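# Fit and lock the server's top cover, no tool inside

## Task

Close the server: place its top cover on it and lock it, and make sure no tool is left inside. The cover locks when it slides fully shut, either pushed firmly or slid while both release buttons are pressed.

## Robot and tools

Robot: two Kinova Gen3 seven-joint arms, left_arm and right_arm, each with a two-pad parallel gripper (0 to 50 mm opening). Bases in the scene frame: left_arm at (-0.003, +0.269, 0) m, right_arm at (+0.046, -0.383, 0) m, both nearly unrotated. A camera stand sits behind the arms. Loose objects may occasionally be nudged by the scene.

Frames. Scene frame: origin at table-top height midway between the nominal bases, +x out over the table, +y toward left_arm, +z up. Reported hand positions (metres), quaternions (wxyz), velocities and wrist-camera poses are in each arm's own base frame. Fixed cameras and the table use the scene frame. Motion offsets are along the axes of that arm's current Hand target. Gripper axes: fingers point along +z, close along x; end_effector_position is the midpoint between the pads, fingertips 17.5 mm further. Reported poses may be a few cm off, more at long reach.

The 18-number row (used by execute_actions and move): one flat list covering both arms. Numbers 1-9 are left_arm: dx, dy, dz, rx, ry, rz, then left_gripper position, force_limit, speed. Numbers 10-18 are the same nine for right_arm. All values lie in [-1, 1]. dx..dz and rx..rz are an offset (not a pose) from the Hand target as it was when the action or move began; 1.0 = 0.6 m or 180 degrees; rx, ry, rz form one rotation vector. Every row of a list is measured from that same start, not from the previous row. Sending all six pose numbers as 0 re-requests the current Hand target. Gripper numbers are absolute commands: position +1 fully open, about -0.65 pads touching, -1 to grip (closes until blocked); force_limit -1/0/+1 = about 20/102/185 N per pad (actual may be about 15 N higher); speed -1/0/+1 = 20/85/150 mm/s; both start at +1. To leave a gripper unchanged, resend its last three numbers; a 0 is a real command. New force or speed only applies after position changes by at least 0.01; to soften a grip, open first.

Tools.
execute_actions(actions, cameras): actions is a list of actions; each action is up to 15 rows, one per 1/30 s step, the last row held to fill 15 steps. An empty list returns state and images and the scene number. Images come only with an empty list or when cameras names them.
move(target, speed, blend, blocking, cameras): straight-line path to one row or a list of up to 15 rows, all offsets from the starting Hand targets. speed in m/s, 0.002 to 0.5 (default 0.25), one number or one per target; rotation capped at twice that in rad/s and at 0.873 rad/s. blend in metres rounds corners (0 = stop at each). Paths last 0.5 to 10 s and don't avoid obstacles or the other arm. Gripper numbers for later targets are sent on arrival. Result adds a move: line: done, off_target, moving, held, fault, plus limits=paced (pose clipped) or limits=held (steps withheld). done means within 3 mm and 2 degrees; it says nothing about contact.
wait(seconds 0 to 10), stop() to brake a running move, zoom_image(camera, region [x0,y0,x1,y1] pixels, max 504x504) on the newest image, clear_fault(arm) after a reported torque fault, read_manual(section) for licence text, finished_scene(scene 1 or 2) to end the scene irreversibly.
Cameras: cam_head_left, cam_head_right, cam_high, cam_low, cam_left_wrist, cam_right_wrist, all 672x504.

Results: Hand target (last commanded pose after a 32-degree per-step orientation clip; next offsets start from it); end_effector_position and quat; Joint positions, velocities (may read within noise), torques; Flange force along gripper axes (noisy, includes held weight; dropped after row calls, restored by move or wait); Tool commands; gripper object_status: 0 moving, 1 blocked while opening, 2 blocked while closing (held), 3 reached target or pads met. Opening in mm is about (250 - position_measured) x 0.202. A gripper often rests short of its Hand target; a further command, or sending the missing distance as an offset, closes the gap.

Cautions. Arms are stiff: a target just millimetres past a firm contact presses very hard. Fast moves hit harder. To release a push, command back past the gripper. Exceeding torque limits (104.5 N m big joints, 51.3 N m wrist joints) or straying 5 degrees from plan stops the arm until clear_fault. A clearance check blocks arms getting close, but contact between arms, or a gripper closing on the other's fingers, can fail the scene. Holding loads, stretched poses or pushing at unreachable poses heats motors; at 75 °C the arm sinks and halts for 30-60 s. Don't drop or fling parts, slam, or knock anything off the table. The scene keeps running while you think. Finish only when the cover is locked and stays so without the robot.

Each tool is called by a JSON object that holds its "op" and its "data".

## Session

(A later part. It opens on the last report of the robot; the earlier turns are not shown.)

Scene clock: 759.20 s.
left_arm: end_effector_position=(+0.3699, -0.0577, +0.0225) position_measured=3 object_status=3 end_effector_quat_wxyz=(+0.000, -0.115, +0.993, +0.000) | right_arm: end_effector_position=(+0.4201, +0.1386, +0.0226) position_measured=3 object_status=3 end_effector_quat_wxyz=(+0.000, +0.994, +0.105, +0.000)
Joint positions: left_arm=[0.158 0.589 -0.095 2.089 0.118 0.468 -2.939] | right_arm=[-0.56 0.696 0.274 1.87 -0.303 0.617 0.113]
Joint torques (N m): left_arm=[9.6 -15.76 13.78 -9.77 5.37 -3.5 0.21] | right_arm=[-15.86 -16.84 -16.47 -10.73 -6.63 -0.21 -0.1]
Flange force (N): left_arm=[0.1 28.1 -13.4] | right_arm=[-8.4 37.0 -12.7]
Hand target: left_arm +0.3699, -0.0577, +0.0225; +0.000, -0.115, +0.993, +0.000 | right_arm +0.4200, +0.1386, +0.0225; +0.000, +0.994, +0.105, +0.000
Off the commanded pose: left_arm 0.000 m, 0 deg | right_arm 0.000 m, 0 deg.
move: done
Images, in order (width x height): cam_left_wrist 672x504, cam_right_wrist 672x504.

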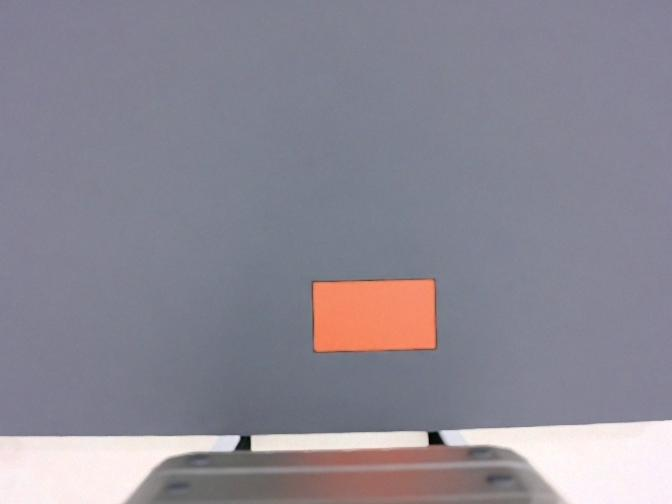

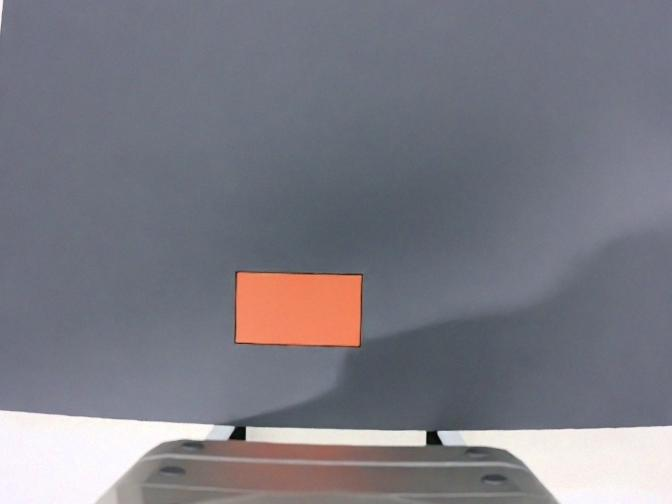

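{"op": "move", "data": {"target": [[0, -0.002, 0, 0, 0, 0.0003, 1, 1, 1, 0, -0.0015, 0, 0, 0, 0, 1, 1, 1], [0, -0.002, -0.02, 0, 0, 0.0003, 1, 1, 1, 0, -0.0015, -0.02, 0, 0, 0, 1, 1, 1]], "speed": 0.03, "cameras": ["cam_left_wrist", "cam_right_wrist"]}}

Scene clock: 768.93 s.
left_arm: end_effector_position=(+0.3702, -0.0589, +0.0345) position_measured=3 object_status=3 end_effector_quat_wxyz=(+0.000, -0.114, +0.993, +0.000) | right_arm: end_effector_position=(+0.4199, +0.1395, +0.0345) position_measured=3 object_status=3 end_effector_quat_wxyz=(+0.000, +0.994, +0.105, +0.000)
Joint positions: left_arm=[0.166 0.561 -0.102 2.08 0.113 0.506 -2.931] | right_arm=[-0.57 0.673 0.285 1.862 -0.294 0.648 0.103]
Joint torques (N m): left_arm=[15.13 -22.06 20.12 -13.17 8.29 -3.32 0.23] | right_arm=[-20.87 -23.56 -21.33 -12.56 -9.7 1.68 -0.51]
Flange force (N): left_arm=[-3.0 42.9 2.9] | right_arm=[-4.5 49.0 3.9]
Hand target: left_arm +0.3702, -0.0589, +0.0345; +0.000, -0.114, +0.993, +0.000 | right_arm +0.4199, +0.1395, +0.0345; +0.000, +0.994, +0.105, +0.000
Off the commanded pose: left_arm 0.000 m, 0 deg | right_arm 0.000 m, 0 deg.
move: done
Images, in order (width x height): cam_left_wrist 672x504, cam_right_wrist 672x504.

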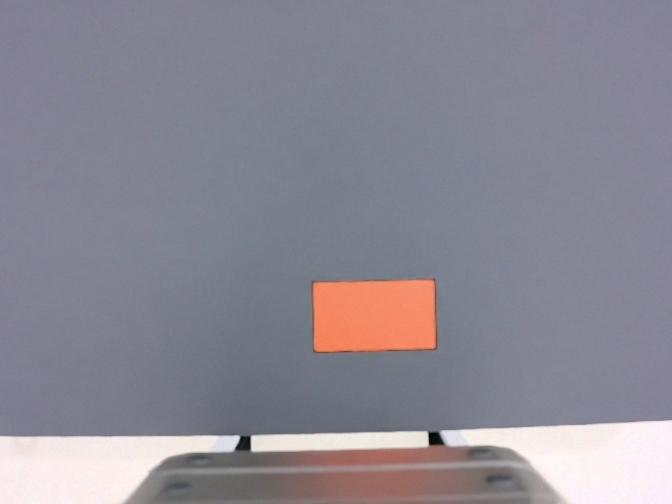

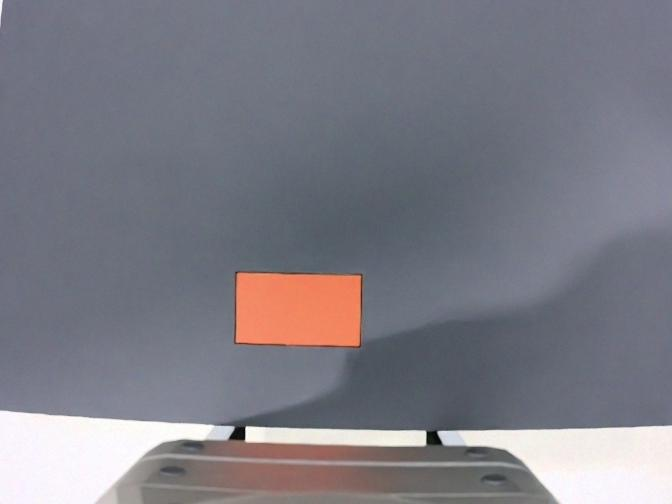

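{"op": "move", "data": {"target": [0, 0, -0.1, 0, 0, 0, 1, 1, 1, 0, 0, -0.1, 0, 0, 0, 1, 1, 1], "speed": 0.06, "cameras": ["cam_head_right", "cam_high"]}}

{"op": "zoom_image", "data": {"camera": "cam_high", "region": [190, 140, 420, 330]}}

{"op": "zoom_image", "data": {"camera": "cam_head_right", "region": [270, 200, 520, 410]}}

Scene clock: 853.53 s.
left_arm: end_effector_position=(+0.3701, -0.0588, +0.0945) position_measured=3 object_status=3 end_effector_quat_wxyz=(+0.000, -0.114, +0.993, +0.000) | right_arm: end_effector_position=(+0.4199, +0.1395, +0.0945) position_measured=3 object_status=3 end_effector_quat_wxyz=(+0.000, +0.994, +0.105, +0.000)
Joint positions: left_arm=[0.185 0.429 -0.124 2.023 0.081 0.695 -2.903] | right_arm=[-0.606 0.563 0.334 1.812 -0.244 0.807 0.061]
Joint torques (N m): left_arm=[15.41 -19.74 18.94 -14.03 10.62 -3.77 0.02] | right_arm=[-20.87 -21.95 -20.16 -13.51 -11.54 0.9 -0.49]
Flange force (N): left_arm=[-2.8 43.5 1.2] | right_arm=[-4.9 49.1 4.4]
Hand target: left_arm +0.3701, -0.0588, +0.0945; +0.000, -0.114, +0.993, +0.000 | right_arm +0.4199, +0.1395, +0.0945; +0.000, +0.994, +0.105, +0.000
Off the commanded pose: left_arm 0.000 m, 0 deg | right_arm 0.000 m, 0 deg.
move: done
Images, in order (width x height): cam_head_right 672x504, cam_high 672x504.

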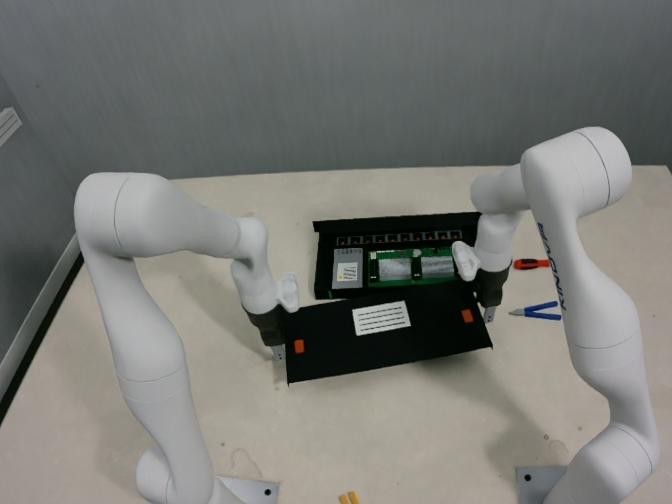

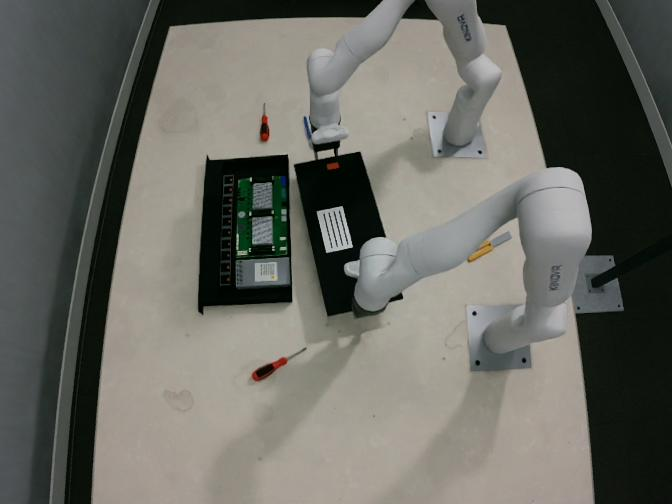

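Scaled by 2.191.

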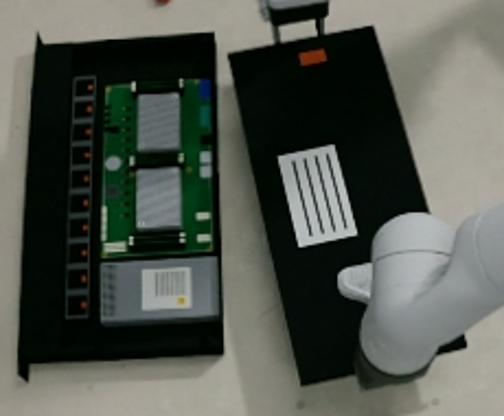

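Scaled by 2.016.

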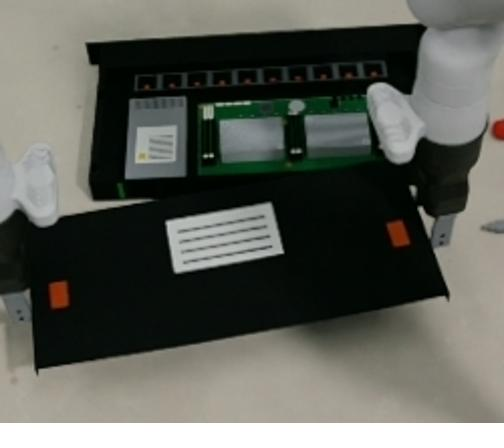

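{"op": "move", "data": {"target": [-0.2028, -0.0653, 0, 0, 0, 0.02595, 1, 1, 1, 0.1405, 0.0638, 0, 0, 0, 0.02595, 1, 1, 1], "speed": 0.1}}

Scene clock: 989.43 s.
left_arm: end_effector_position=(+0.4975, -0.0694, +0.0945) position_measured=3 object_status=3 end_effector_quat_wxyz=(+0.000, -0.074, +0.997, +0.000) | right_arm: end_effector_position=(+0.5103, +0.1197, +0.0945) position_measured=3 object_status=3 end_effector_quat_wxyz=(+0.000, +0.998, +0.064, +0.000)
Joint positions: left_arm=[0.145 0.651 -0.09 1.585 0.07 0.908 -2.963] | right_arm=[-0.484 0.716 0.349 1.511 -0.276 0.963 0.073]
Joint torques (N m): left_arm=[15.29 -24.35 17.47 -12.2 10.02 -2.42 0.39] | right_arm=[-19.18 -24.68 -16.24 -12.81 -9.42 1 0.07]
Flange force (N): left_arm=[-3.1 31.6 2.5] | right_arm=[-3.3 36.9 4.3]
Hand target: left_arm +0.4975, -0.0694, +0.0945; +0.000, -0.074, +0.997, +0.000 | right_arm +0.5103, +0.1197, +0.0945; +0.000, +0.998, +0.064, +0.000
Off the commanded pose: left_arm 0.000 m, 0 deg | right_arm 0.000 m, 0 deg.
move: done

{"op": "move", "data": {"target": [-0.2075, -0.054, 0, 0, 0, 0.02595, 1, 1, 1, 0.1455, 0.0467, 0, 0, 0, 0.02595, 1, 1, 1], "speed": 0.1, "cameras": ["all"]}}

{"op": "zoom_image", "data": {"camera": "cam_high", "region": [170, 120, 350, 330]}}

{"op": "zoom_image", "data": {"camera": "cam_head_right", "region": [280, 180, 520, 360]}}

{"op": "zoom_image", "data": {"camera": "cam_head_left", "region": [260, 180, 500, 360]}}

{"op": "zoom_image", "data": {"camera": "cam_low", "region": [280, 220, 450, 300]}}

Scene clock: 1009.57 s.
left_arm: end_effector_position=(+0.6254, -0.0831, +0.0945) position_measured=3 object_status=3 end_effector_quat_wxyz=(+0.000, -0.033, +0.999, +0.000) | right_arm: end_effector_position=(+0.6005, +0.1031, +0.0945) position_measured=3 object_status=3 end_effector_quat_wxyz=(+0.000, +1.000, +0.024, +0.000)
Joint positions: left_arm=[0.117 0.927 -0.057 1.006 0.049 1.209 -3.011] | right_arm=[-0.377 0.898 0.363 1.132 -0.307 1.162 0.028]
Joint torques (N m): left_arm=[23.33 -30.02 21.85 -13.18 14.16 -2.64 1.08] | right_arm=[-25.92 -28.78 -19.61 -14.82 -12.82 1.08 -0.14]
Flange force (N): left_arm=[-3.8 38.7 2.5] | right_arm=[-4.0 43.5 4.8]
Hand target: left_arm +0.6254, -0.0831, +0.0945; +0.000, -0.033, +0.999, +0.000 | right_arm +0.6005, +0.1031, +0.0945; +0.000, +1.000, +0.024, +0.000
Off the commanded pose: left_arm 0.000 m, 0 deg | right_arm 0.000 m, 0 deg.
move: done

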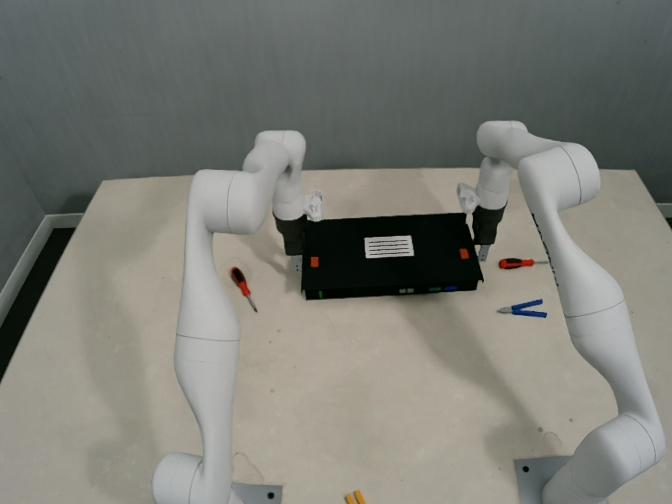

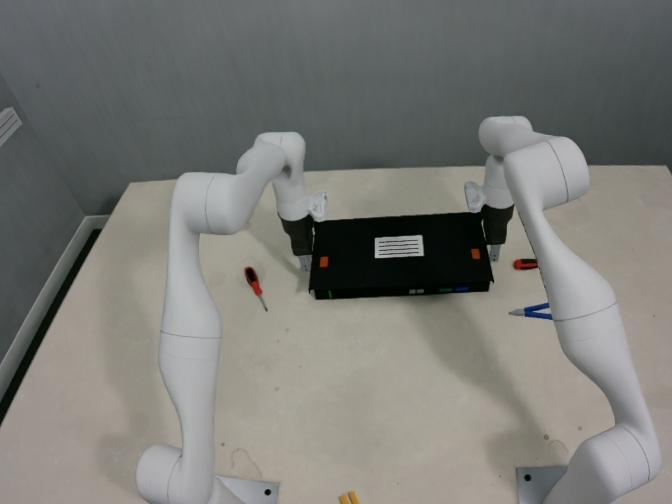

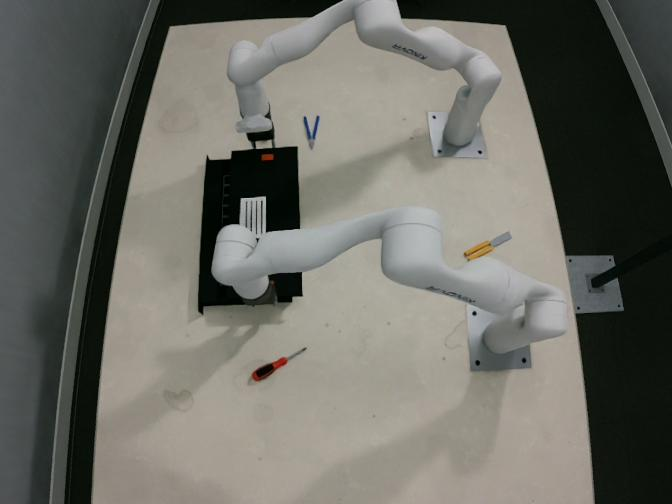

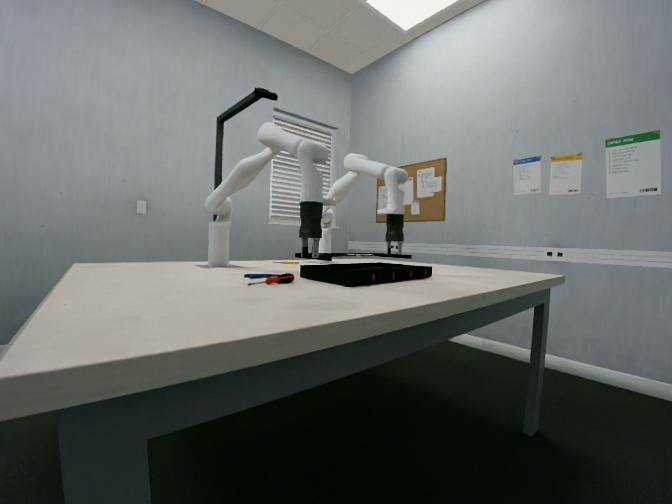

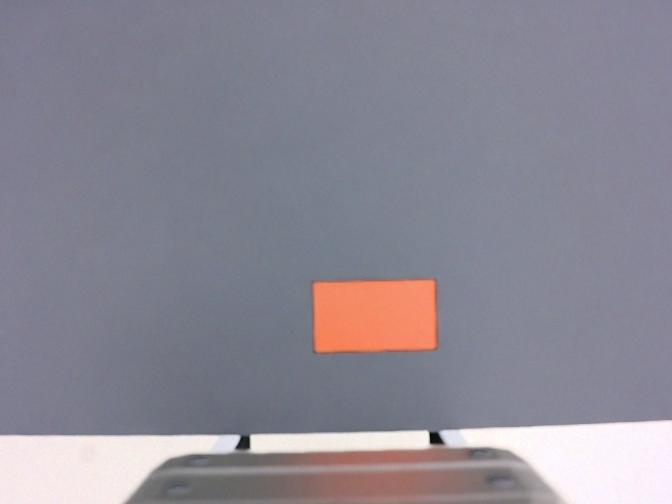

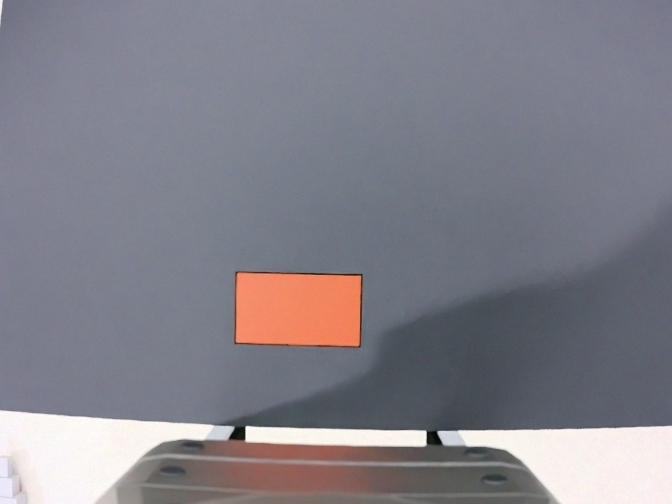

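Scaled by 2.400.

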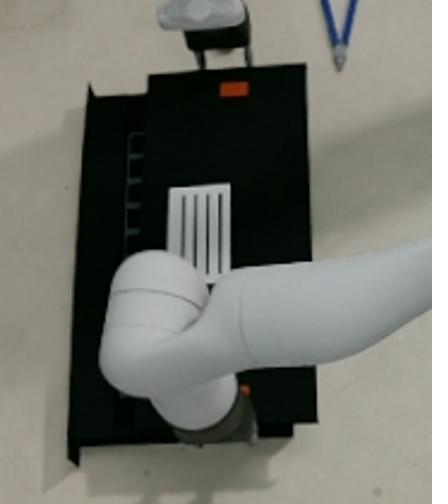

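Scaled by 2.100.

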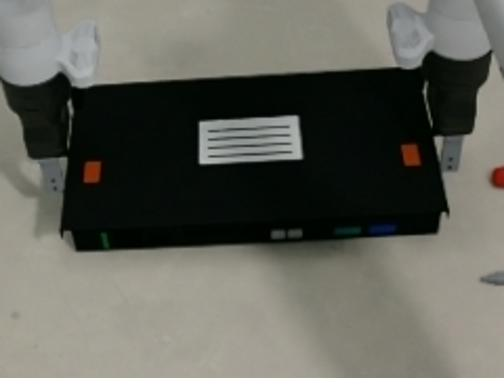

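Scaled by 2.100.

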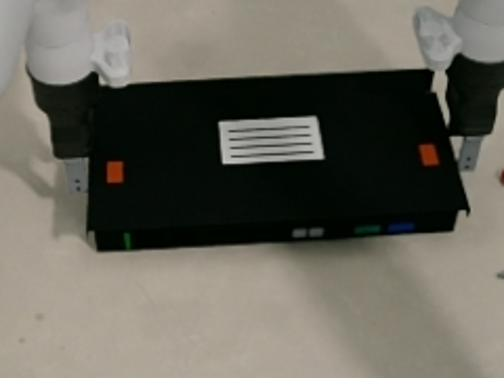

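Scaled by 2.965.

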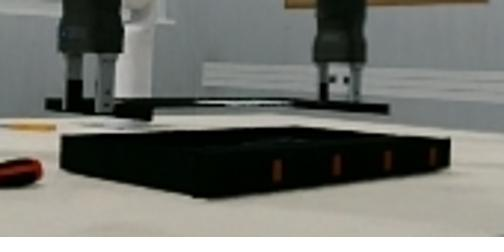

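{"op": "move", "data": {"target": [0, 0, 0.0333, 0, 0, 0, 1, 1, 1, 0, 0, 0.0333, 0, 0, 0, 1, 1, 1], "speed": 0.05, "cameras": ["cam_head_right", "cam_head_left", "cam_low", "cam_high"]}}

{"op": "zoom_image", "data": {"camera": "cam_head_right", "region": [300, 260, 360, 305]}}

{"op": "zoom_image", "data": {"camera": "cam_head_right", "region": [450, 255, 510, 300]}}

{"op": "zoom_image", "data": {"camera": "cam_head_left", "region": [290, 260, 350, 305]}}

{"op": "zoom_image", "data": {"camera": "cam_head_left", "region": [440, 255, 500, 300]}}

{"op": "zoom_image", "data": {"camera": "cam_low", "region": [290, 240, 440, 290]}}

Scene clock: 1065.63 s.
left_arm: end_effector_position=(+0.6255, -0.0831, +0.0746) position_measured=3 object_status=3 end_effector_quat_wxyz=(+0.000, -0.033, +0.999, +0.000) | right_arm: end_effector_position=(+0.6005, +0.1031, +0.0746) position_measured=3 object_status=3 end_effector_quat_wxyz=(+0.000, +1.000, +0.024, +0.000)
Joint positions: left_arm=[0.117 0.948 -0.057 1.029 0.051 1.165 -3.012] | right_arm=[-0.376 0.921 0.357 1.154 -0.314 1.118 0.034]
Joint torques (N m): left_arm=[22.7 -30.42 21.6 -13.12 13.62 -2.72 1.13] | right_arm=[-25.21 -29.22 -19.32 -14.42 -12.2 1.28 -0.2]
Flange force (N): left_arm=[-4.1 37.7 2.7] | right_arm=[-2.9 42.3 4.9]
Hand target: left_arm +0.6255, -0.0831, +0.0746; +0.000, -0.033, +0.999, +0.000 | right_arm +0.6005, +0.1031, +0.0745; +0.000, +1.000, +0.024, +0.000
Off the commanded pose: left_arm 0.000 m, 0 deg | right_arm 0.000 m, 0 deg.
move: done
Images, in order (width x height): cam_head_left 672x504, cam_head_right 672x504, cam_high 672x504, cam_low 672x504.

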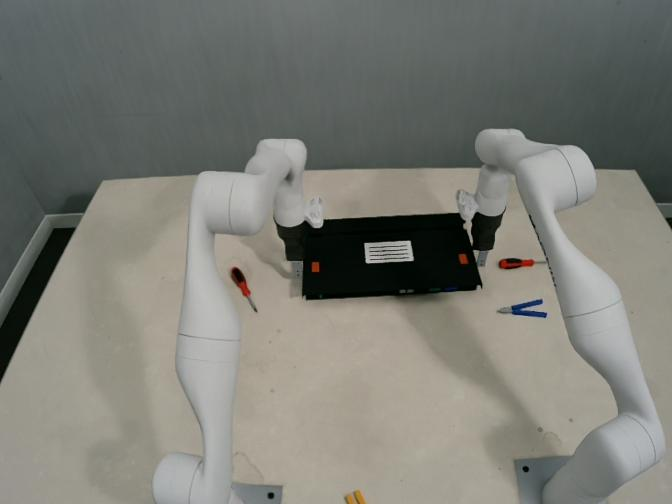

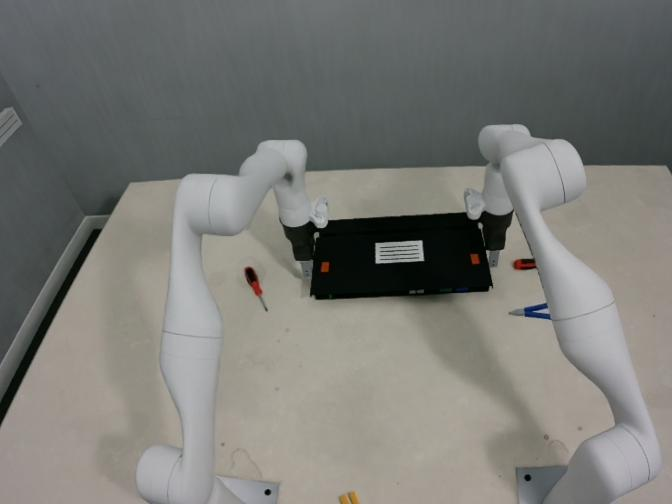

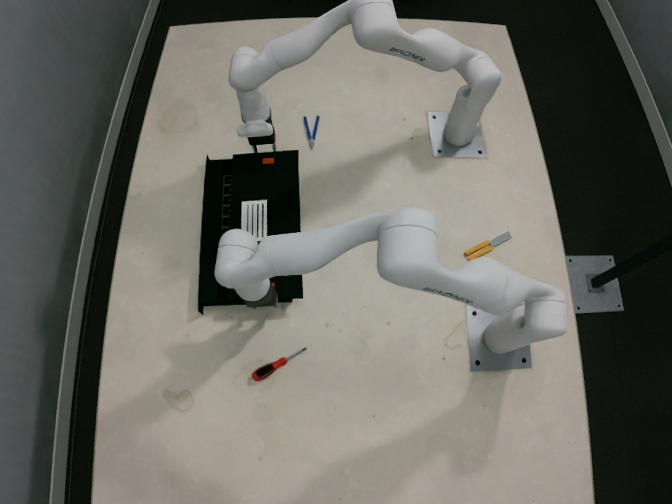

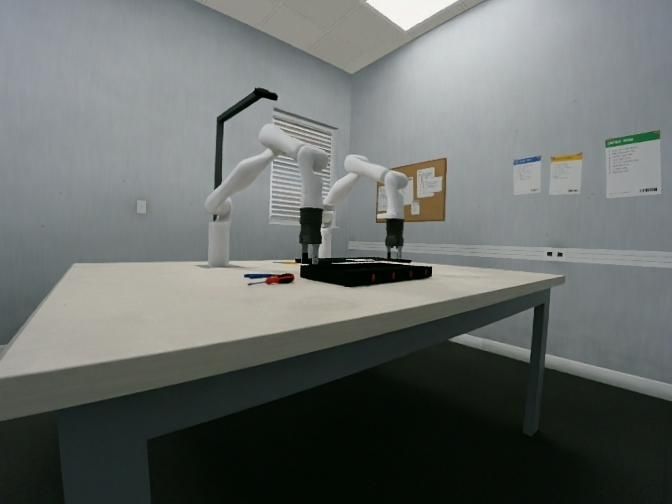

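Scaled by 8.400.

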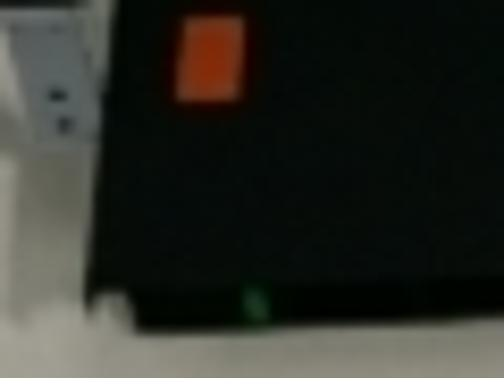

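Scaled by 8.400.

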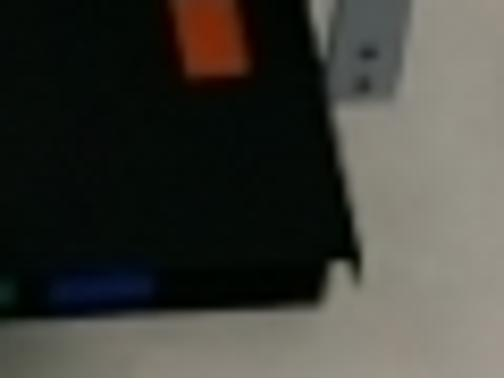

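Scaled by 8.400.

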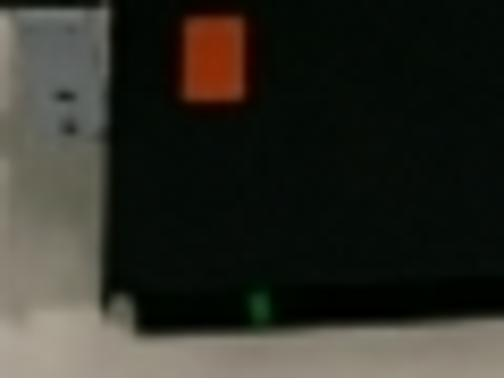

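Scaled by 8.400.

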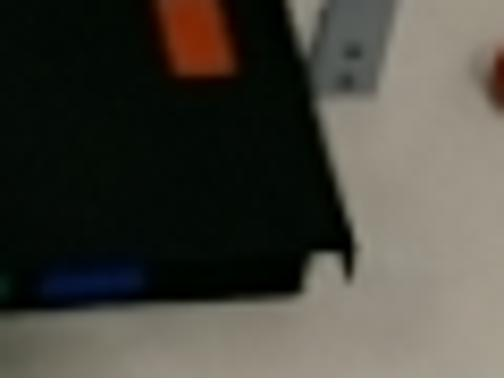

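Scaled by 3.360.

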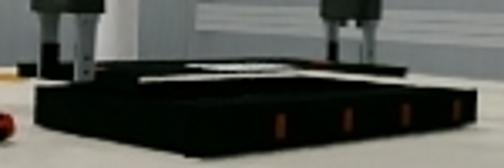

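{"op": "zoom_image", "data": {"camera": "cam_high", "region": [196, 140, 310, 175]}}

{"op": "zoom_image", "data": {"camera": "cam_high", "region": [196, 285, 310, 320]}}

Scaled by 4.421.

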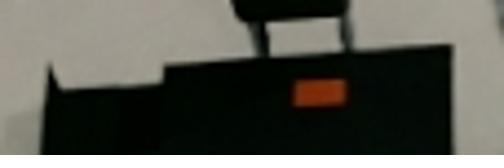

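Scaled by 4.421.

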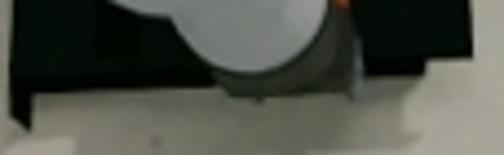

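{"op": "move", "data": {"target": [0, 0, 0.01, 0, 0, 0, 1, 1, 1, 0, 0, 0.01, 0, 0, 0, 1, 1, 1], "speed": 0.03}}

{"op": "move", "data": {"target": [0, 0, 0.0033, 0, 0, 0, 1, 1, 1, 0, 0, 0.0033, 0, 0, 0, 1, 1, 1], "speed": 0.03, "cameras": ["cam_head_right", "cam_head_left", "cam_low"]}}

{"op": "zoom_image", "data": {"camera": "cam_low", "region": [290, 240, 440, 290]}}

{"op": "zoom_image", "data": {"camera": "cam_head_right", "region": [300, 260, 360, 305]}}

{"op": "zoom_image", "data": {"camera": "cam_head_right", "region": [450, 255, 510, 300]}}

Scene clock: 1136.73 s.
left_arm: end_effector_position=(+0.6255, -0.0831, +0.0686) position_measured=3 object_status=3 end_effector_quat_wxyz=(+0.000, -0.033, +0.999, +0.000) | right_arm: end_effector_position=(+0.6005, +0.1031, +0.0686) position_measured=3 object_status=3 end_effector_quat_wxyz=(+0.000, +1.000, +0.024, +0.000)
Joint positions: left_arm=[0.117 0.955 -0.057 1.035 0.051 1.152 -3.012] | right_arm=[-0.376 0.928 0.355 1.16 -0.316 1.106 0.036]
Joint torques (N m): left_arm=[22.87 -30.5 21.86 -12.93 13.59 -2.51 1.07] | right_arm=[-25.3 -27.91 -19.6 -14.32 -12.27 0.87 -0.17]
Flange force (N): left_arm=[-4.5 37.8 2.9] | right_arm=[-4.5 42.6 2.0]
Hand target: left_arm +0.6255, -0.0831, +0.0686; +0.000, -0.033, +0.999, +0.000 | right_arm +0.6005, +0.1031, +0.0685; +0.000, +1.000, +0.024, +0.000
Off the commanded pose: left_arm 0.000 m, 0 deg | right_arm 0.000 m, 0 deg.
move: done

Scene clock: 1137.43 s.
left_arm: end_effector_position=(+0.6255, -0.0831, +0.0666) position_measured=3 object_status=3 end_effector_quat_wxyz=(+0.000, -0.033, +0.999, +0.000) | right_arm: end_effector_position=(+0.6005, +0.1031, +0.0666) position_measured=3 object_status=3 end_effector_quat_wxyz=(+0.000, +1.000, +0.024, +0.000)
Joint positions: left_arm=[0.117 0.957 -0.057 1.037 0.051 1.148 -3.012] | right_arm=[-0.375 0.93 0.354 1.162 -0.316 1.101 0.036]
Joint torques (N m): left_arm=[22.83 -30.48 21.8 -12.61 13.32 -2.38 0.84] | right_arm=[-25.76 -16.89 -21.53 -10.31 -12.61 0.21 -0.43]
Flange force (N): left_arm=[-5.6 37.1 2.9] | right_arm=[-7.1 44.1 -17.2]
Hand target: left_arm +0.6255, -0.0831, +0.0666; +0.000, -0.033, +0.999, +0.000 | right_arm +0.6005, +0.1031, +0.0666; +0.000, +1.000, +0.024, +0.000
Off the commanded pose: left_arm 0.000 m, 0 deg | right_arm 0.000 m, 0 deg.
move: done
Images, in order (width x height): cam_head_left 672x504, cam_head_right 672x504, cam_low 672x504.

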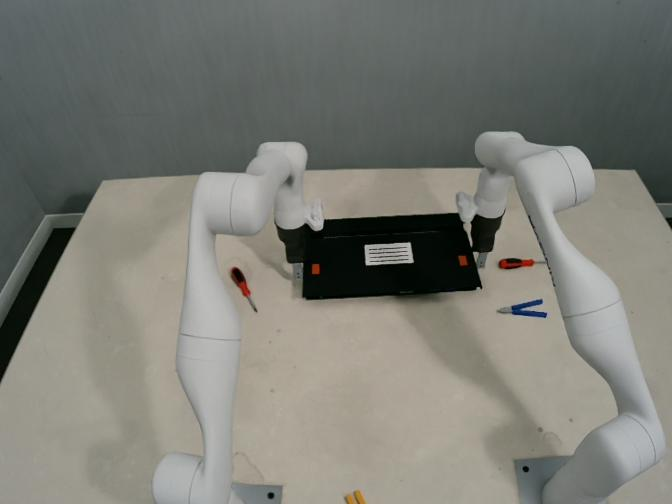

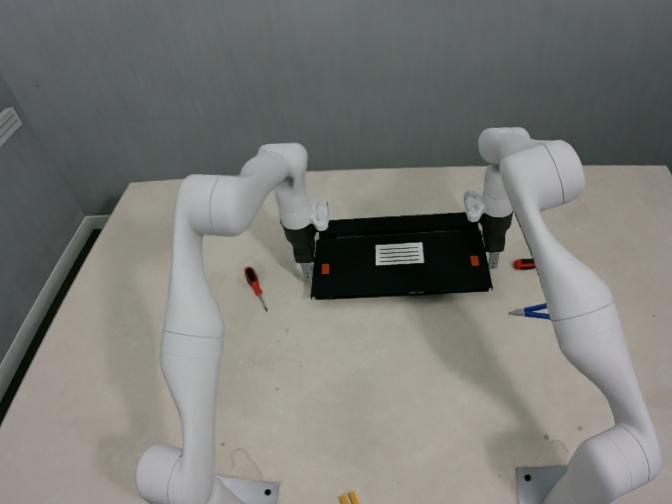

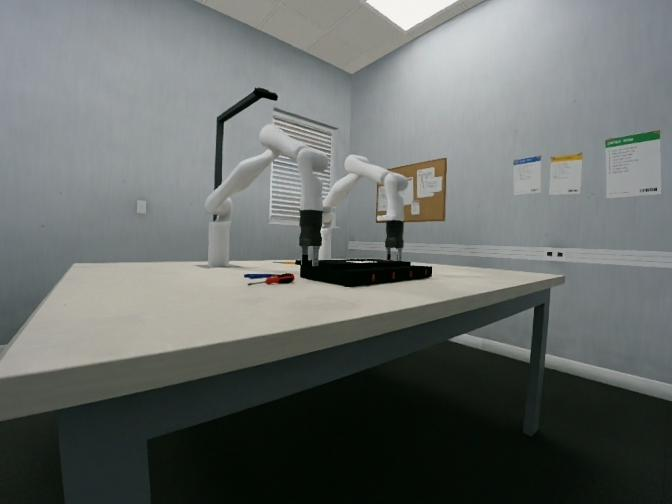

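Scaled by 3.360.

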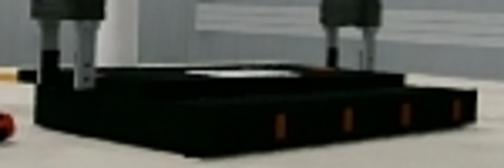

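Scaled by 8.400.

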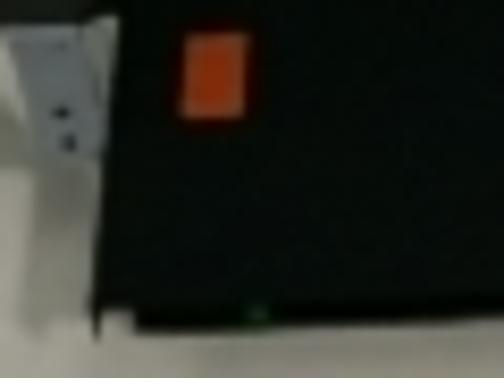

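Scaled by 8.400.

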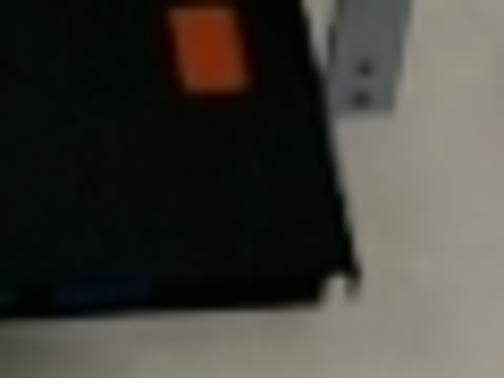

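{"op": "move", "data": {"target": [[0, 0, -0.005, 0, 0, 0, 1, 1, 1, 0, 0, -0.005, 0, 0, 0, 1, 1, 1], [0, -0.0055, -0.005, 0, 0, 0, 1, 1, 1, 0, 0.0055, -0.005, 0, 0, 0, 1, 1, 1], [0, -0.0055, 0.001, 0, 0, 0, 1, 1, 1, 0, 0.0055, 0.001, 0, 0, 0, 1, 1, 1]], "speed": 0.03}}

Scene clock: 1148.73 s.
left_arm: end_effector_position=(+0.6256, -0.0862, +0.0657) position_measured=3 object_status=3 end_effector_quat_wxyz=(+0.000, -0.033, +0.999, +0.000) | right_arm: end_effector_position=(+0.6006, +0.1000, +0.0660) position_measured=3 object_status=3 end_effector_quat_wxyz=(+0.000, +1.000, +0.024, +0.000)
Joint positions: left_arm=[0.122 0.96 -0.057 1.034 0.051 1.149 -3.007] | right_arm=[-0.37 0.93 0.354 1.164 -0.316 1.099 0.042]
Joint torques (N m): left_arm=[28.02 -29.45 26.32 -13.56 16.37 -3.51 1.31] | right_arm=[-20.49 -28.38 -15.16 -12.76 -9.28 1.78 0.13]
Flange force (N): left_arm=[-3.4 46.7 -0.1] | right_arm=[-2.2 33.8 5.0]
Hand target: left_arm +0.6257, -0.0864, +0.0660; +0.000, -0.033, +0.999, +0.000 | right_arm +0.6006, +0.0998, +0.0660; +0.000, +1.000, +0.024, +0.000
Off the commanded pose: left_arm 0.000 m, 0 deg | right_arm 0.000 m, 0 deg.
move: done

{"op": "move", "data": {"target": [[0, 0.0012, 0, 0, 0, 0, 1, 1, 1, 0, -0.0012, 0, 0, 0, 0, 1, 1, 1], [0, 0.0012, 0.005, 0, 0, 0, 1, 1, 1, 0, -0.0012, 0.005, 0, 0, 0, 1, 1, 1]], "speed": 0.03}}

Scene clock: 1169.90 s.
left_arm: end_effector_position=(+0.6256, -0.0857, +0.0630) position_measured=3 object_status=3 end_effector_quat_wxyz=(+0.000, -0.033, +0.999, +0.000) | right_arm: end_effector_position=(+0.6006, +0.1006, +0.0630) position_measured=3 object_status=3 end_effector_quat_wxyz=(+0.000, +1.000, +0.024, +0.000)
Joint positions: left_arm=[0.121 0.963 -0.057 1.038 0.052 1.142 -3.008] | right_arm=[-0.371 0.934 0.353 1.166 -0.317 1.093 0.042]
Joint torques (N m): left_arm=[25.62 -29.87 24.35 -13.84 15.01 -3.57 1.09] | right_arm=[-22.86 -28.24 -17.47 -12.65 -10.6 2.21 -0.01]
Flange force (N): left_arm=[-2.0 42.8 0.7] | right_arm=[-1.3 37.9 4.6]
Hand target: left_arm +0.6256, -0.0857, +0.0630; +0.000, -0.033, +0.999, +0.000 | right_arm +0.6006, +0.1005, +0.0630; +0.000, +1.000, +0.024, +0.000
Off the commanded pose: left_arm 0.000 m, 0 deg | right_arm 0.000 m, 0 deg.
move: done

{"op": "move", "data": {"target": [[0, 0.0008, 0, 0, 0, 0, 1, 1, 1, 0, -0.0008, 0, 0, 0, 0, 1, 1, 1], [0, 0.0008, 0.0067, 0, 0, 0, 1, 1, 1, 0, -0.0008, 0.0067, 0, 0, 0, 1, 1, 1]], "speed": 0.03}}

Scene clock: 1178.50 s.
left_arm: end_effector_position=(+0.6256, -0.0851, +0.0590) position_measured=3 object_status=3 end_effector_quat_wxyz=(+0.000, -0.033, +0.999, +0.000) | right_arm: end_effector_position=(+0.6006, +0.1011, +0.0590) position_measured=3 object_status=3 end_effector_quat_wxyz=(+0.000, +1.000, +0.024, +0.000)
Joint positions: left_arm=[0.12 0.967 -0.057 1.042 0.052 1.133 -3.009] | right_arm=[-0.372 0.939 0.351 1.17 -0.319 1.085 0.042]
Joint torques (N m): left_arm=[23.44 -30.4 22.54 -13.14 13.81 -2.78 1.02] | right_arm=[-25.3 -27.79 -19.7 -13.89 -11.96 1.11 0.01]
Flange force (N): left_arm=[-3.7 38.8 2.4] | right_arm=[-3.6 42.2 1.7]
Hand target: left_arm +0.6256, -0.0852, +0.0590; +0.000, -0.033, +0.999, +0.000 | right_arm +0.6006, +0.1010, +0.0589; +0.000, +1.000, +0.024, +0.000
Off the commanded pose: left_arm 0.000 m, 0 deg | right_arm 0.000 m, 0 deg.
move: done

{"op": "move", "data": {"target": [0, 0, 0.0042, 0, 0, 0, 1, 1, 1, 0, 0, 0.0042, 0, 0, 0, 1, 1, 1], "speed": 0.03}}

{"op": "move", "data": {"target": [0, 0, 0.0017, 0, 0, 0, 1, 1, 1, 0, 0, 0.0017, 0, 0, 0, 1, 1, 1], "speed": 0.03, "cameras": ["cam_high", "cam_head_right", "cam_low"]}}

{"op": "zoom_image", "data": {"camera": "cam_high", "region": [190, 140, 320, 320]}}

{"op": "zoom_image", "data": {"camera": "cam_head_right", "region": [290, 200, 510, 310]}}

Scene clock: 1193.13 s.
left_arm: end_effector_position=(+0.6257, -0.0852, +0.0565) position_measured=3 object_status=3 end_effector_quat_wxyz=(+0.000, -0.033, +0.999, +0.000) | right_arm: end_effector_position=(+0.6006, +0.1010, +0.0565) position_measured=3 object_status=3 end_effector_quat_wxyz=(+0.000, +1.000, +0.024, +0.000)
Joint positions: left_arm=[0.12 0.97 -0.057 1.044 0.052 1.128 -3.01] | right_arm=[-0.371 0.942 0.35 1.172 -0.32 1.08 0.043]
Joint torques (N m): left_arm=[24.17 -18.61 22.95 -9.51 13.97 -4.44 1.15] | right_arm=[-24.82 -19.03 -20.43 -12.66 -12.07 -1.17 -0.26]
Flange force (N): left_arm=[0.3 41.0 -18.3] | right_arm=[-11.3 42.8 -15.4]
Hand target: left_arm +0.6256, -0.0852, +0.0564; +0.000, -0.033, +0.999, +0.000 | right_arm +0.6006, +0.1010, +0.0564; +0.000, +1.000, +0.024, +0.000
Off the commanded pose: left_arm 0.000 m, 0 deg | right_arm 0.000 m, 0 deg.
move: done

Scene clock: 1193.83 s.
left_arm: end_effector_position=(+0.6256, -0.0852, +0.0554) position_measured=3 object_status=3 end_effector_quat_wxyz=(+0.000, -0.033, +0.999, +0.000) | right_arm: end_effector_position=(+0.6006, +0.1010, +0.0554) position_measured=3 object_status=3 end_effector_quat_wxyz=(+0.000, +1.000, +0.024, +0.000)
Joint positions: left_arm=[0.12 0.971 -0.057 1.045 0.052 1.126 -3.01] | right_arm=[-0.371 0.944 0.35 1.173 -0.32 1.077 0.043]
Joint torques (N m): left_arm=[24.55 -17.09 23.18 -6.97 14.03 -2.68 1.15] | right_arm=[-25.15 -16.99 -21.02 -10.55 -11.97 0.05 -0.28]
Flange force (N): left_arm=[-4.7 40.6 -18.7] | right_arm=[-8.3 43.0 -17.4]
Hand target: left_arm +0.6256, -0.0852, +0.0554; +0.000, -0.033, +0.999, +0.000 | right_arm +0.6006, +0.1010, +0.0554; +0.000, +1.000, +0.024, +0.000
Off the commanded pose: left_arm 0.000 m, 0 deg | right_arm 0.000 m, 0 deg.
move: done
Images, in order (width x height): cam_head_right 672x504, cam_high 672x504, cam_low 672x504.

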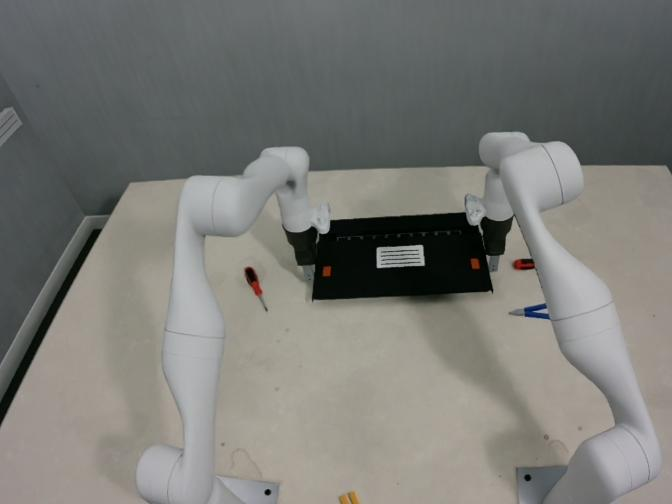

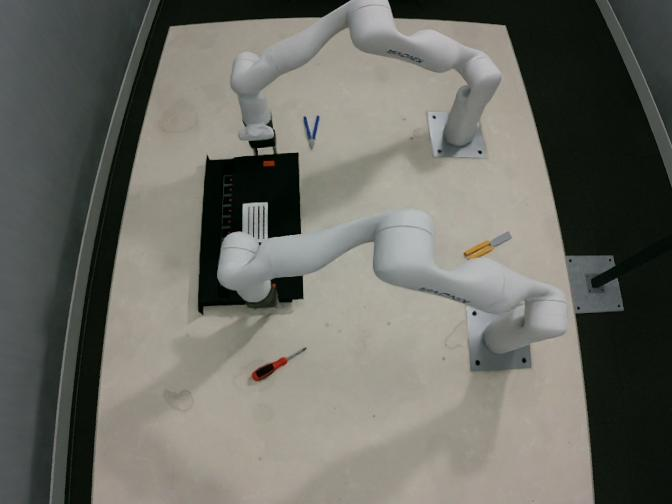

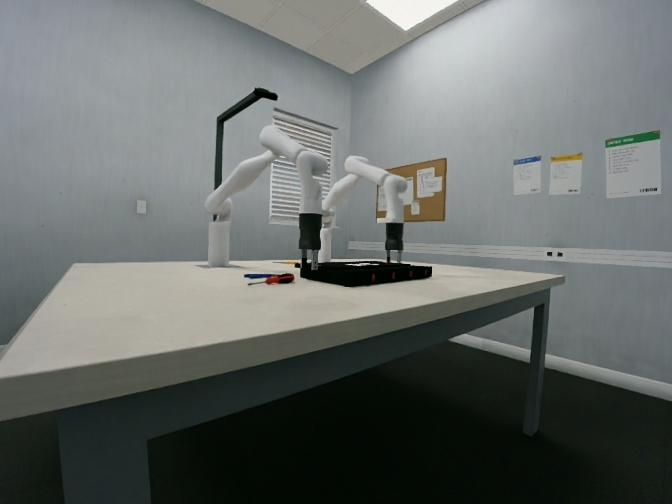

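Scaled by 2.800.

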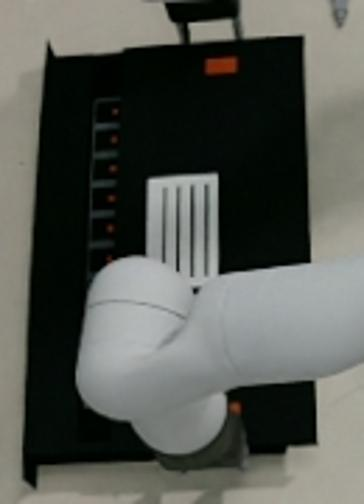

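Scaled by 2.291.

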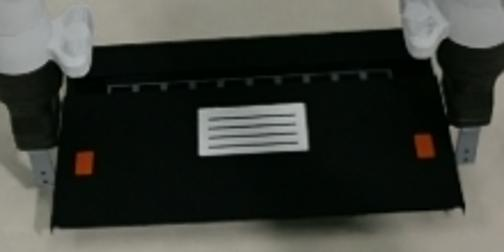

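{"op": "move", "data": {"target": [[0, 0, -0.0032, 0, 0, 0, 1, 1, 1, 0, 0, -0.0032, 0, 0, 0, 1, 1, 1], [-0.0167, 0, -0.0032, 0, 0, 0, 1, 1, 1, 0.0167, 0, -0.0032, 0, 0, 0, 1, 1, 1]], "speed": 0.03}}

{"op": "move", "data": {"target": [0, 0, 0.0032, 0, 0, 0, 1, 1, 1, 0, 0, 0.0032, 0, 0, 0, 1, 1, 1], "speed": 0.03}}

Scene clock: 1217.73 s.
left_arm: end_effector_position=(+0.6356, -0.0845, +0.0573) position_measured=3 object_status=3 end_effector_quat_wxyz=(+0.000, -0.033, +0.999, +0.000) | right_arm: end_effector_position=(+0.6106, +0.1015, +0.0573) position_measured=3 object_status=3 end_effector_quat_wxyz=(+0.000, +1.000, +0.024, +0.000)
Joint positions: left_arm=[0.116 0.994 -0.056 0.988 0.051 1.16 -3.01] | right_arm=[-0.362 0.964 0.351 1.12 -0.32 1.109 0.038]
Joint torques (N m): left_arm=[23.84 -30.98 22.22 -12.9 13.63 -2.39 0.84] | right_arm=[-25.25 -29.75 -19.17 -14.71 -12.18 1.03 -0.35]
Flange force (N): left_arm=[-4.6 38.4 3.1] | right_arm=[-4.4 42.1 4.4]
Hand target: left_arm +0.6356, -0.0845, +0.0573; +0.000, -0.033, +0.999, +0.000 | right_arm +0.6106, +0.1015, +0.0573; +0.000, +1.000, +0.024, +0.000
Off the commanded pose: left_arm 0.000 m, 0 deg | right_arm 0.000 m, 0 deg.
move: done

Scene clock: 1218.43 s.
left_arm: end_effector_position=(+0.6357, -0.0845, +0.0555) position_measured=3 object_status=3 end_effector_quat_wxyz=(+0.000, -0.033, +0.999, +0.000) | right_arm: end_effector_position=(+0.6106, +0.1015, +0.0555) position_measured=3 object_status=3 end_effector_quat_wxyz=(+0.000, +1.000, +0.024, +0.000)
Joint positions: left_arm=[0.116 0.996 -0.056 0.99 0.051 1.156 -3.01] | right_arm=[-0.362 0.966 0.35 1.122 -0.321 1.105 0.038]
Joint torques (N m): left_arm=[24.26 -19.49 22.48 -9.29 13.72 -4.17 0.93] | right_arm=[-24.96 -18.66 -20.33 -12.19 -12.28 -1.11 -0.47]
Flange force (N): left_arm=[-1.5 39.8 -17.1] | right_arm=[-11.0 42.6 -16.2]
Hand target: left_arm +0.6356, -0.0845, +0.0554; +0.000, -0.033, +0.999, +0.000 | right_arm +0.6106, +0.1015, +0.0554; +0.000, +1.000, +0.024, +0.000
Off the commanded pose: left_arm 0.000 m, 0 deg | right_arm 0.000 m, 0 deg.
move: done

{"op": "move", "data": {"target": [[0, 0, -0.001, 0, 0, 0, 1, 1, 1, 0, 0, -0.001, 0, 0, 0, 1, 1, 1], [-0.01, 0, -0.001, 0, 0, 0, 1, 1, 1, 0.01, 0, -0.001, 0, 0, 0, 1, 1, 1]], "speed": 0.03}}

{"op": "move", "data": {"target": [-0.0067, 0, 0, 0, 0, 0, 1, 1, 1, 0.0067, 0, 0, 0, 0, 0, 1, 1, 1], "speed": 0.03}}

{"op": "move", "data": {"target": [-0.005, 0, 0, 0, 0, 0, 1, 1, 1, 0.005, 0, 0, 0, 0, 0, 1, 1, 1], "speed": 0.03}}

Scene clock: 1233.03 s.
left_arm: end_effector_position=(+0.6416, -0.0841, +0.0560) position_measured=3 object_status=3 end_effector_quat_wxyz=(+0.000, -0.033, +0.999, +0.000) | right_arm: end_effector_position=(+0.6166, +0.1018, +0.0560) position_measured=3 object_status=3 end_effector_quat_wxyz=(+0.000, +1.000, +0.024, +0.000)
Joint positions: left_arm=[0.114 1.011 -0.055 0.955 0.051 1.177 -3.011] | right_arm=[-0.357 0.979 0.35 1.09 -0.321 1.123 0.035]
Joint torques (N m): left_arm=[24.09 -24.78 21.99 -11.19 13.63 -3.55 0.75] | right_arm=[-25.41 -23.78 -19.88 -13.59 -12.47 -0.29 -0.52]
Flange force (N): left_arm=[-1.7 38.8 -8.2] | right_arm=[-9.1 42.8 -7.1]
Hand target: left_arm +0.6416, -0.0841, +0.0560; +0.000, -0.033, +0.999, +0.000 | right_arm +0.6166, +0.1018, +0.0560; +0.000, +1.000, +0.024, +0.000
Off the commanded pose: left_arm 0.000 m, 0 deg | right_arm 0.000 m, 0 deg.
move: done

Scene clock: 1233.80 s.
left_arm: end_effector_position=(+0.6456, -0.0839, +0.0560) position_measured=3 object_status=3 end_effector_quat_wxyz=(+0.000, -0.033, +0.999, +0.000) | right_arm: end_effector_position=(+0.6206, +0.1020, +0.0560) position_measured=3 object_status=3 end_effector_quat_wxyz=(+0.000, +1.000, +0.024, +0.000)
Joint positions: left_arm=[0.112 1.022 -0.055 0.931 0.05 1.19 -3.011] | right_arm=[-0.353 0.989 0.351 1.068 -0.321 1.135 0.033]
Joint torques (N m): left_arm=[24.02 -31.34 21.9 -13.06 13.59 -2.27 0.76] | right_arm=[-25.53 -30.27 -18.93 -15.36 -12.37 0.74 -0.45]
Flange force (N): left_arm=[-3.5 38.1 3.4] | right_arm=[-6.6 42.3 4.6]
Hand target: left_arm +0.6456, -0.0839, +0.0560; +0.000, -0.033, +0.999, +0.000 | right_arm +0.6206, +0.1020, +0.0560; +0.000, +1.000, +0.024, +0.000
Off the commanded pose: left_arm 0.000 m, 0 deg | right_arm 0.000 m, 0 deg.
move: done

Scene clock: 1234.53 s.
left_arm: end_effector_position=(+0.6485, -0.0837, +0.0560) position_measured=3 object_status=3 end_effector_quat_wxyz=(+0.000, -0.033, +0.999, +0.000) | right_arm: end_effector_position=(+0.6235, +0.1021, +0.0560) position_measured=3 object_status=3 end_effector_quat_wxyz=(+0.000, +1.000, +0.024, +0.000)
Joint positions: left_arm=[0.111 1.03 -0.054 0.913 0.05 1.2 -3.011] | right_arm=[-0.35 0.996 0.351 1.052 -0.322 1.143 0.031]
Joint torques (N m): left_arm=[23.16 -32.6 21.02 -19.23 13.09 -8.4 0.34] | right_arm=[-24.92 -31.2 -18.35 -18.92 -12.89 -2.46 -1.01]
Flange force (N): left_arm=[10.7 38.7 -2.0] | right_arm=[-15.8 43.0 2.3]
Hand target: left_arm +0.6486, -0.0837, +0.0560; +0.000, -0.033, +0.999, +0.000 | right_arm +0.6236, +0.1021, +0.0560; +0.000, +1.000, +0.024, +0.000
Off the commanded pose: left_arm 0.000 m, 0 deg | right_arm 0.000 m, 0 deg.
move: done

{"op": "move", "data": {"target": [[0.003, 0, 0, 0, 0, 0, 1, 1, 1, -0.003, 0, 0, 0, 0, 0, 1, 1, 1], [0.003, 0, 0.0042, 0, 0, 0, 1, 1, 1, -0.003, 0, 0.0042, 0, 0, 0, 1, 1, 1]], "speed": 0.03}}

{"op": "move", "data": {"target": [0, 0, 0.0025, 0, 0, 0, 1, 1, 1, 0, 0, 0.0025, 0, 0, 0, 1, 1, 1], "speed": 0.03}}

Scene clock: 1243.70 s.
left_arm: end_effector_position=(+0.6468, -0.0837, +0.0536) position_measured=3 object_status=3 end_effector_quat_wxyz=(+0.000, -0.033, +0.999, +0.000) | right_arm: end_effector_position=(+0.6218, +0.1021, +0.0536) position_measured=3 object_status=3 end_effector_quat_wxyz=(+0.000, +1.000, +0.024, +0.000)
Joint positions: left_arm=[0.111 1.028 -0.054 0.926 0.05 1.189 -3.011] | right_arm=[-0.352 0.994 0.35 1.064 -0.322 1.133 0.033]
Joint torques (N m): left_arm=[24.59 -29.59 22.21 -11.67 13.6 -1.89 0.59] | right_arm=[-25.24 -28.04 -19.08 -14.55 -12.41 0.79 -0.67]
Flange force (N): left_arm=[-5.9 38.2 0.8] | right_arm=[-8.3 42.3 1.1]
Hand target: left_arm +0.6468, -0.0838, +0.0535; +0.000, -0.033, +0.999, +0.000 | right_arm +0.6218, +0.1020, +0.0535; +0.000, +1.000, +0.024, +0.000
Off the commanded pose: left_arm 0.000 m, 0 deg | right_arm 0.000 m, 0 deg.
move: done

Scene clock: 1244.40 s.
left_arm: end_effector_position=(+0.6468, -0.0837, +0.0521) position_measured=3 object_status=3 end_effector_quat_wxyz=(+0.000, -0.033, +0.999, +0.000) | right_arm: end_effector_position=(+0.6218, +0.1021, +0.0520) position_measured=3 object_status=3 end_effector_quat_wxyz=(+0.000, +1.000, +0.024, +0.000)
Joint positions: left_arm=[0.111 1.029 -0.054 0.927 0.05 1.186 -3.011] | right_arm=[-0.352 0.996 0.35 1.065 -0.323 1.13 0.033]
Joint torques (N m): left_arm=[25.04 -18.64 22.5 -8.48 13.77 -3.65 0.67] | right_arm=[-25.79 -18.39 -20.61 -11.47 -12.72 -0.56 -0.72]
Flange force (N): left_arm=[-1.6 39.9 -18.0] | right_arm=[-10.0 43.4 -16.4]
Hand target: left_arm +0.6468, -0.0838, +0.0520; +0.000, -0.033, +0.999, +0.000 | right_arm +0.6218, +0.1020, +0.0520; +0.000, +1.000, +0.024, +0.000
Off the commanded pose: left_arm 0.000 m, 0 deg | right_arm 0.000 m, 0 deg.
move: done


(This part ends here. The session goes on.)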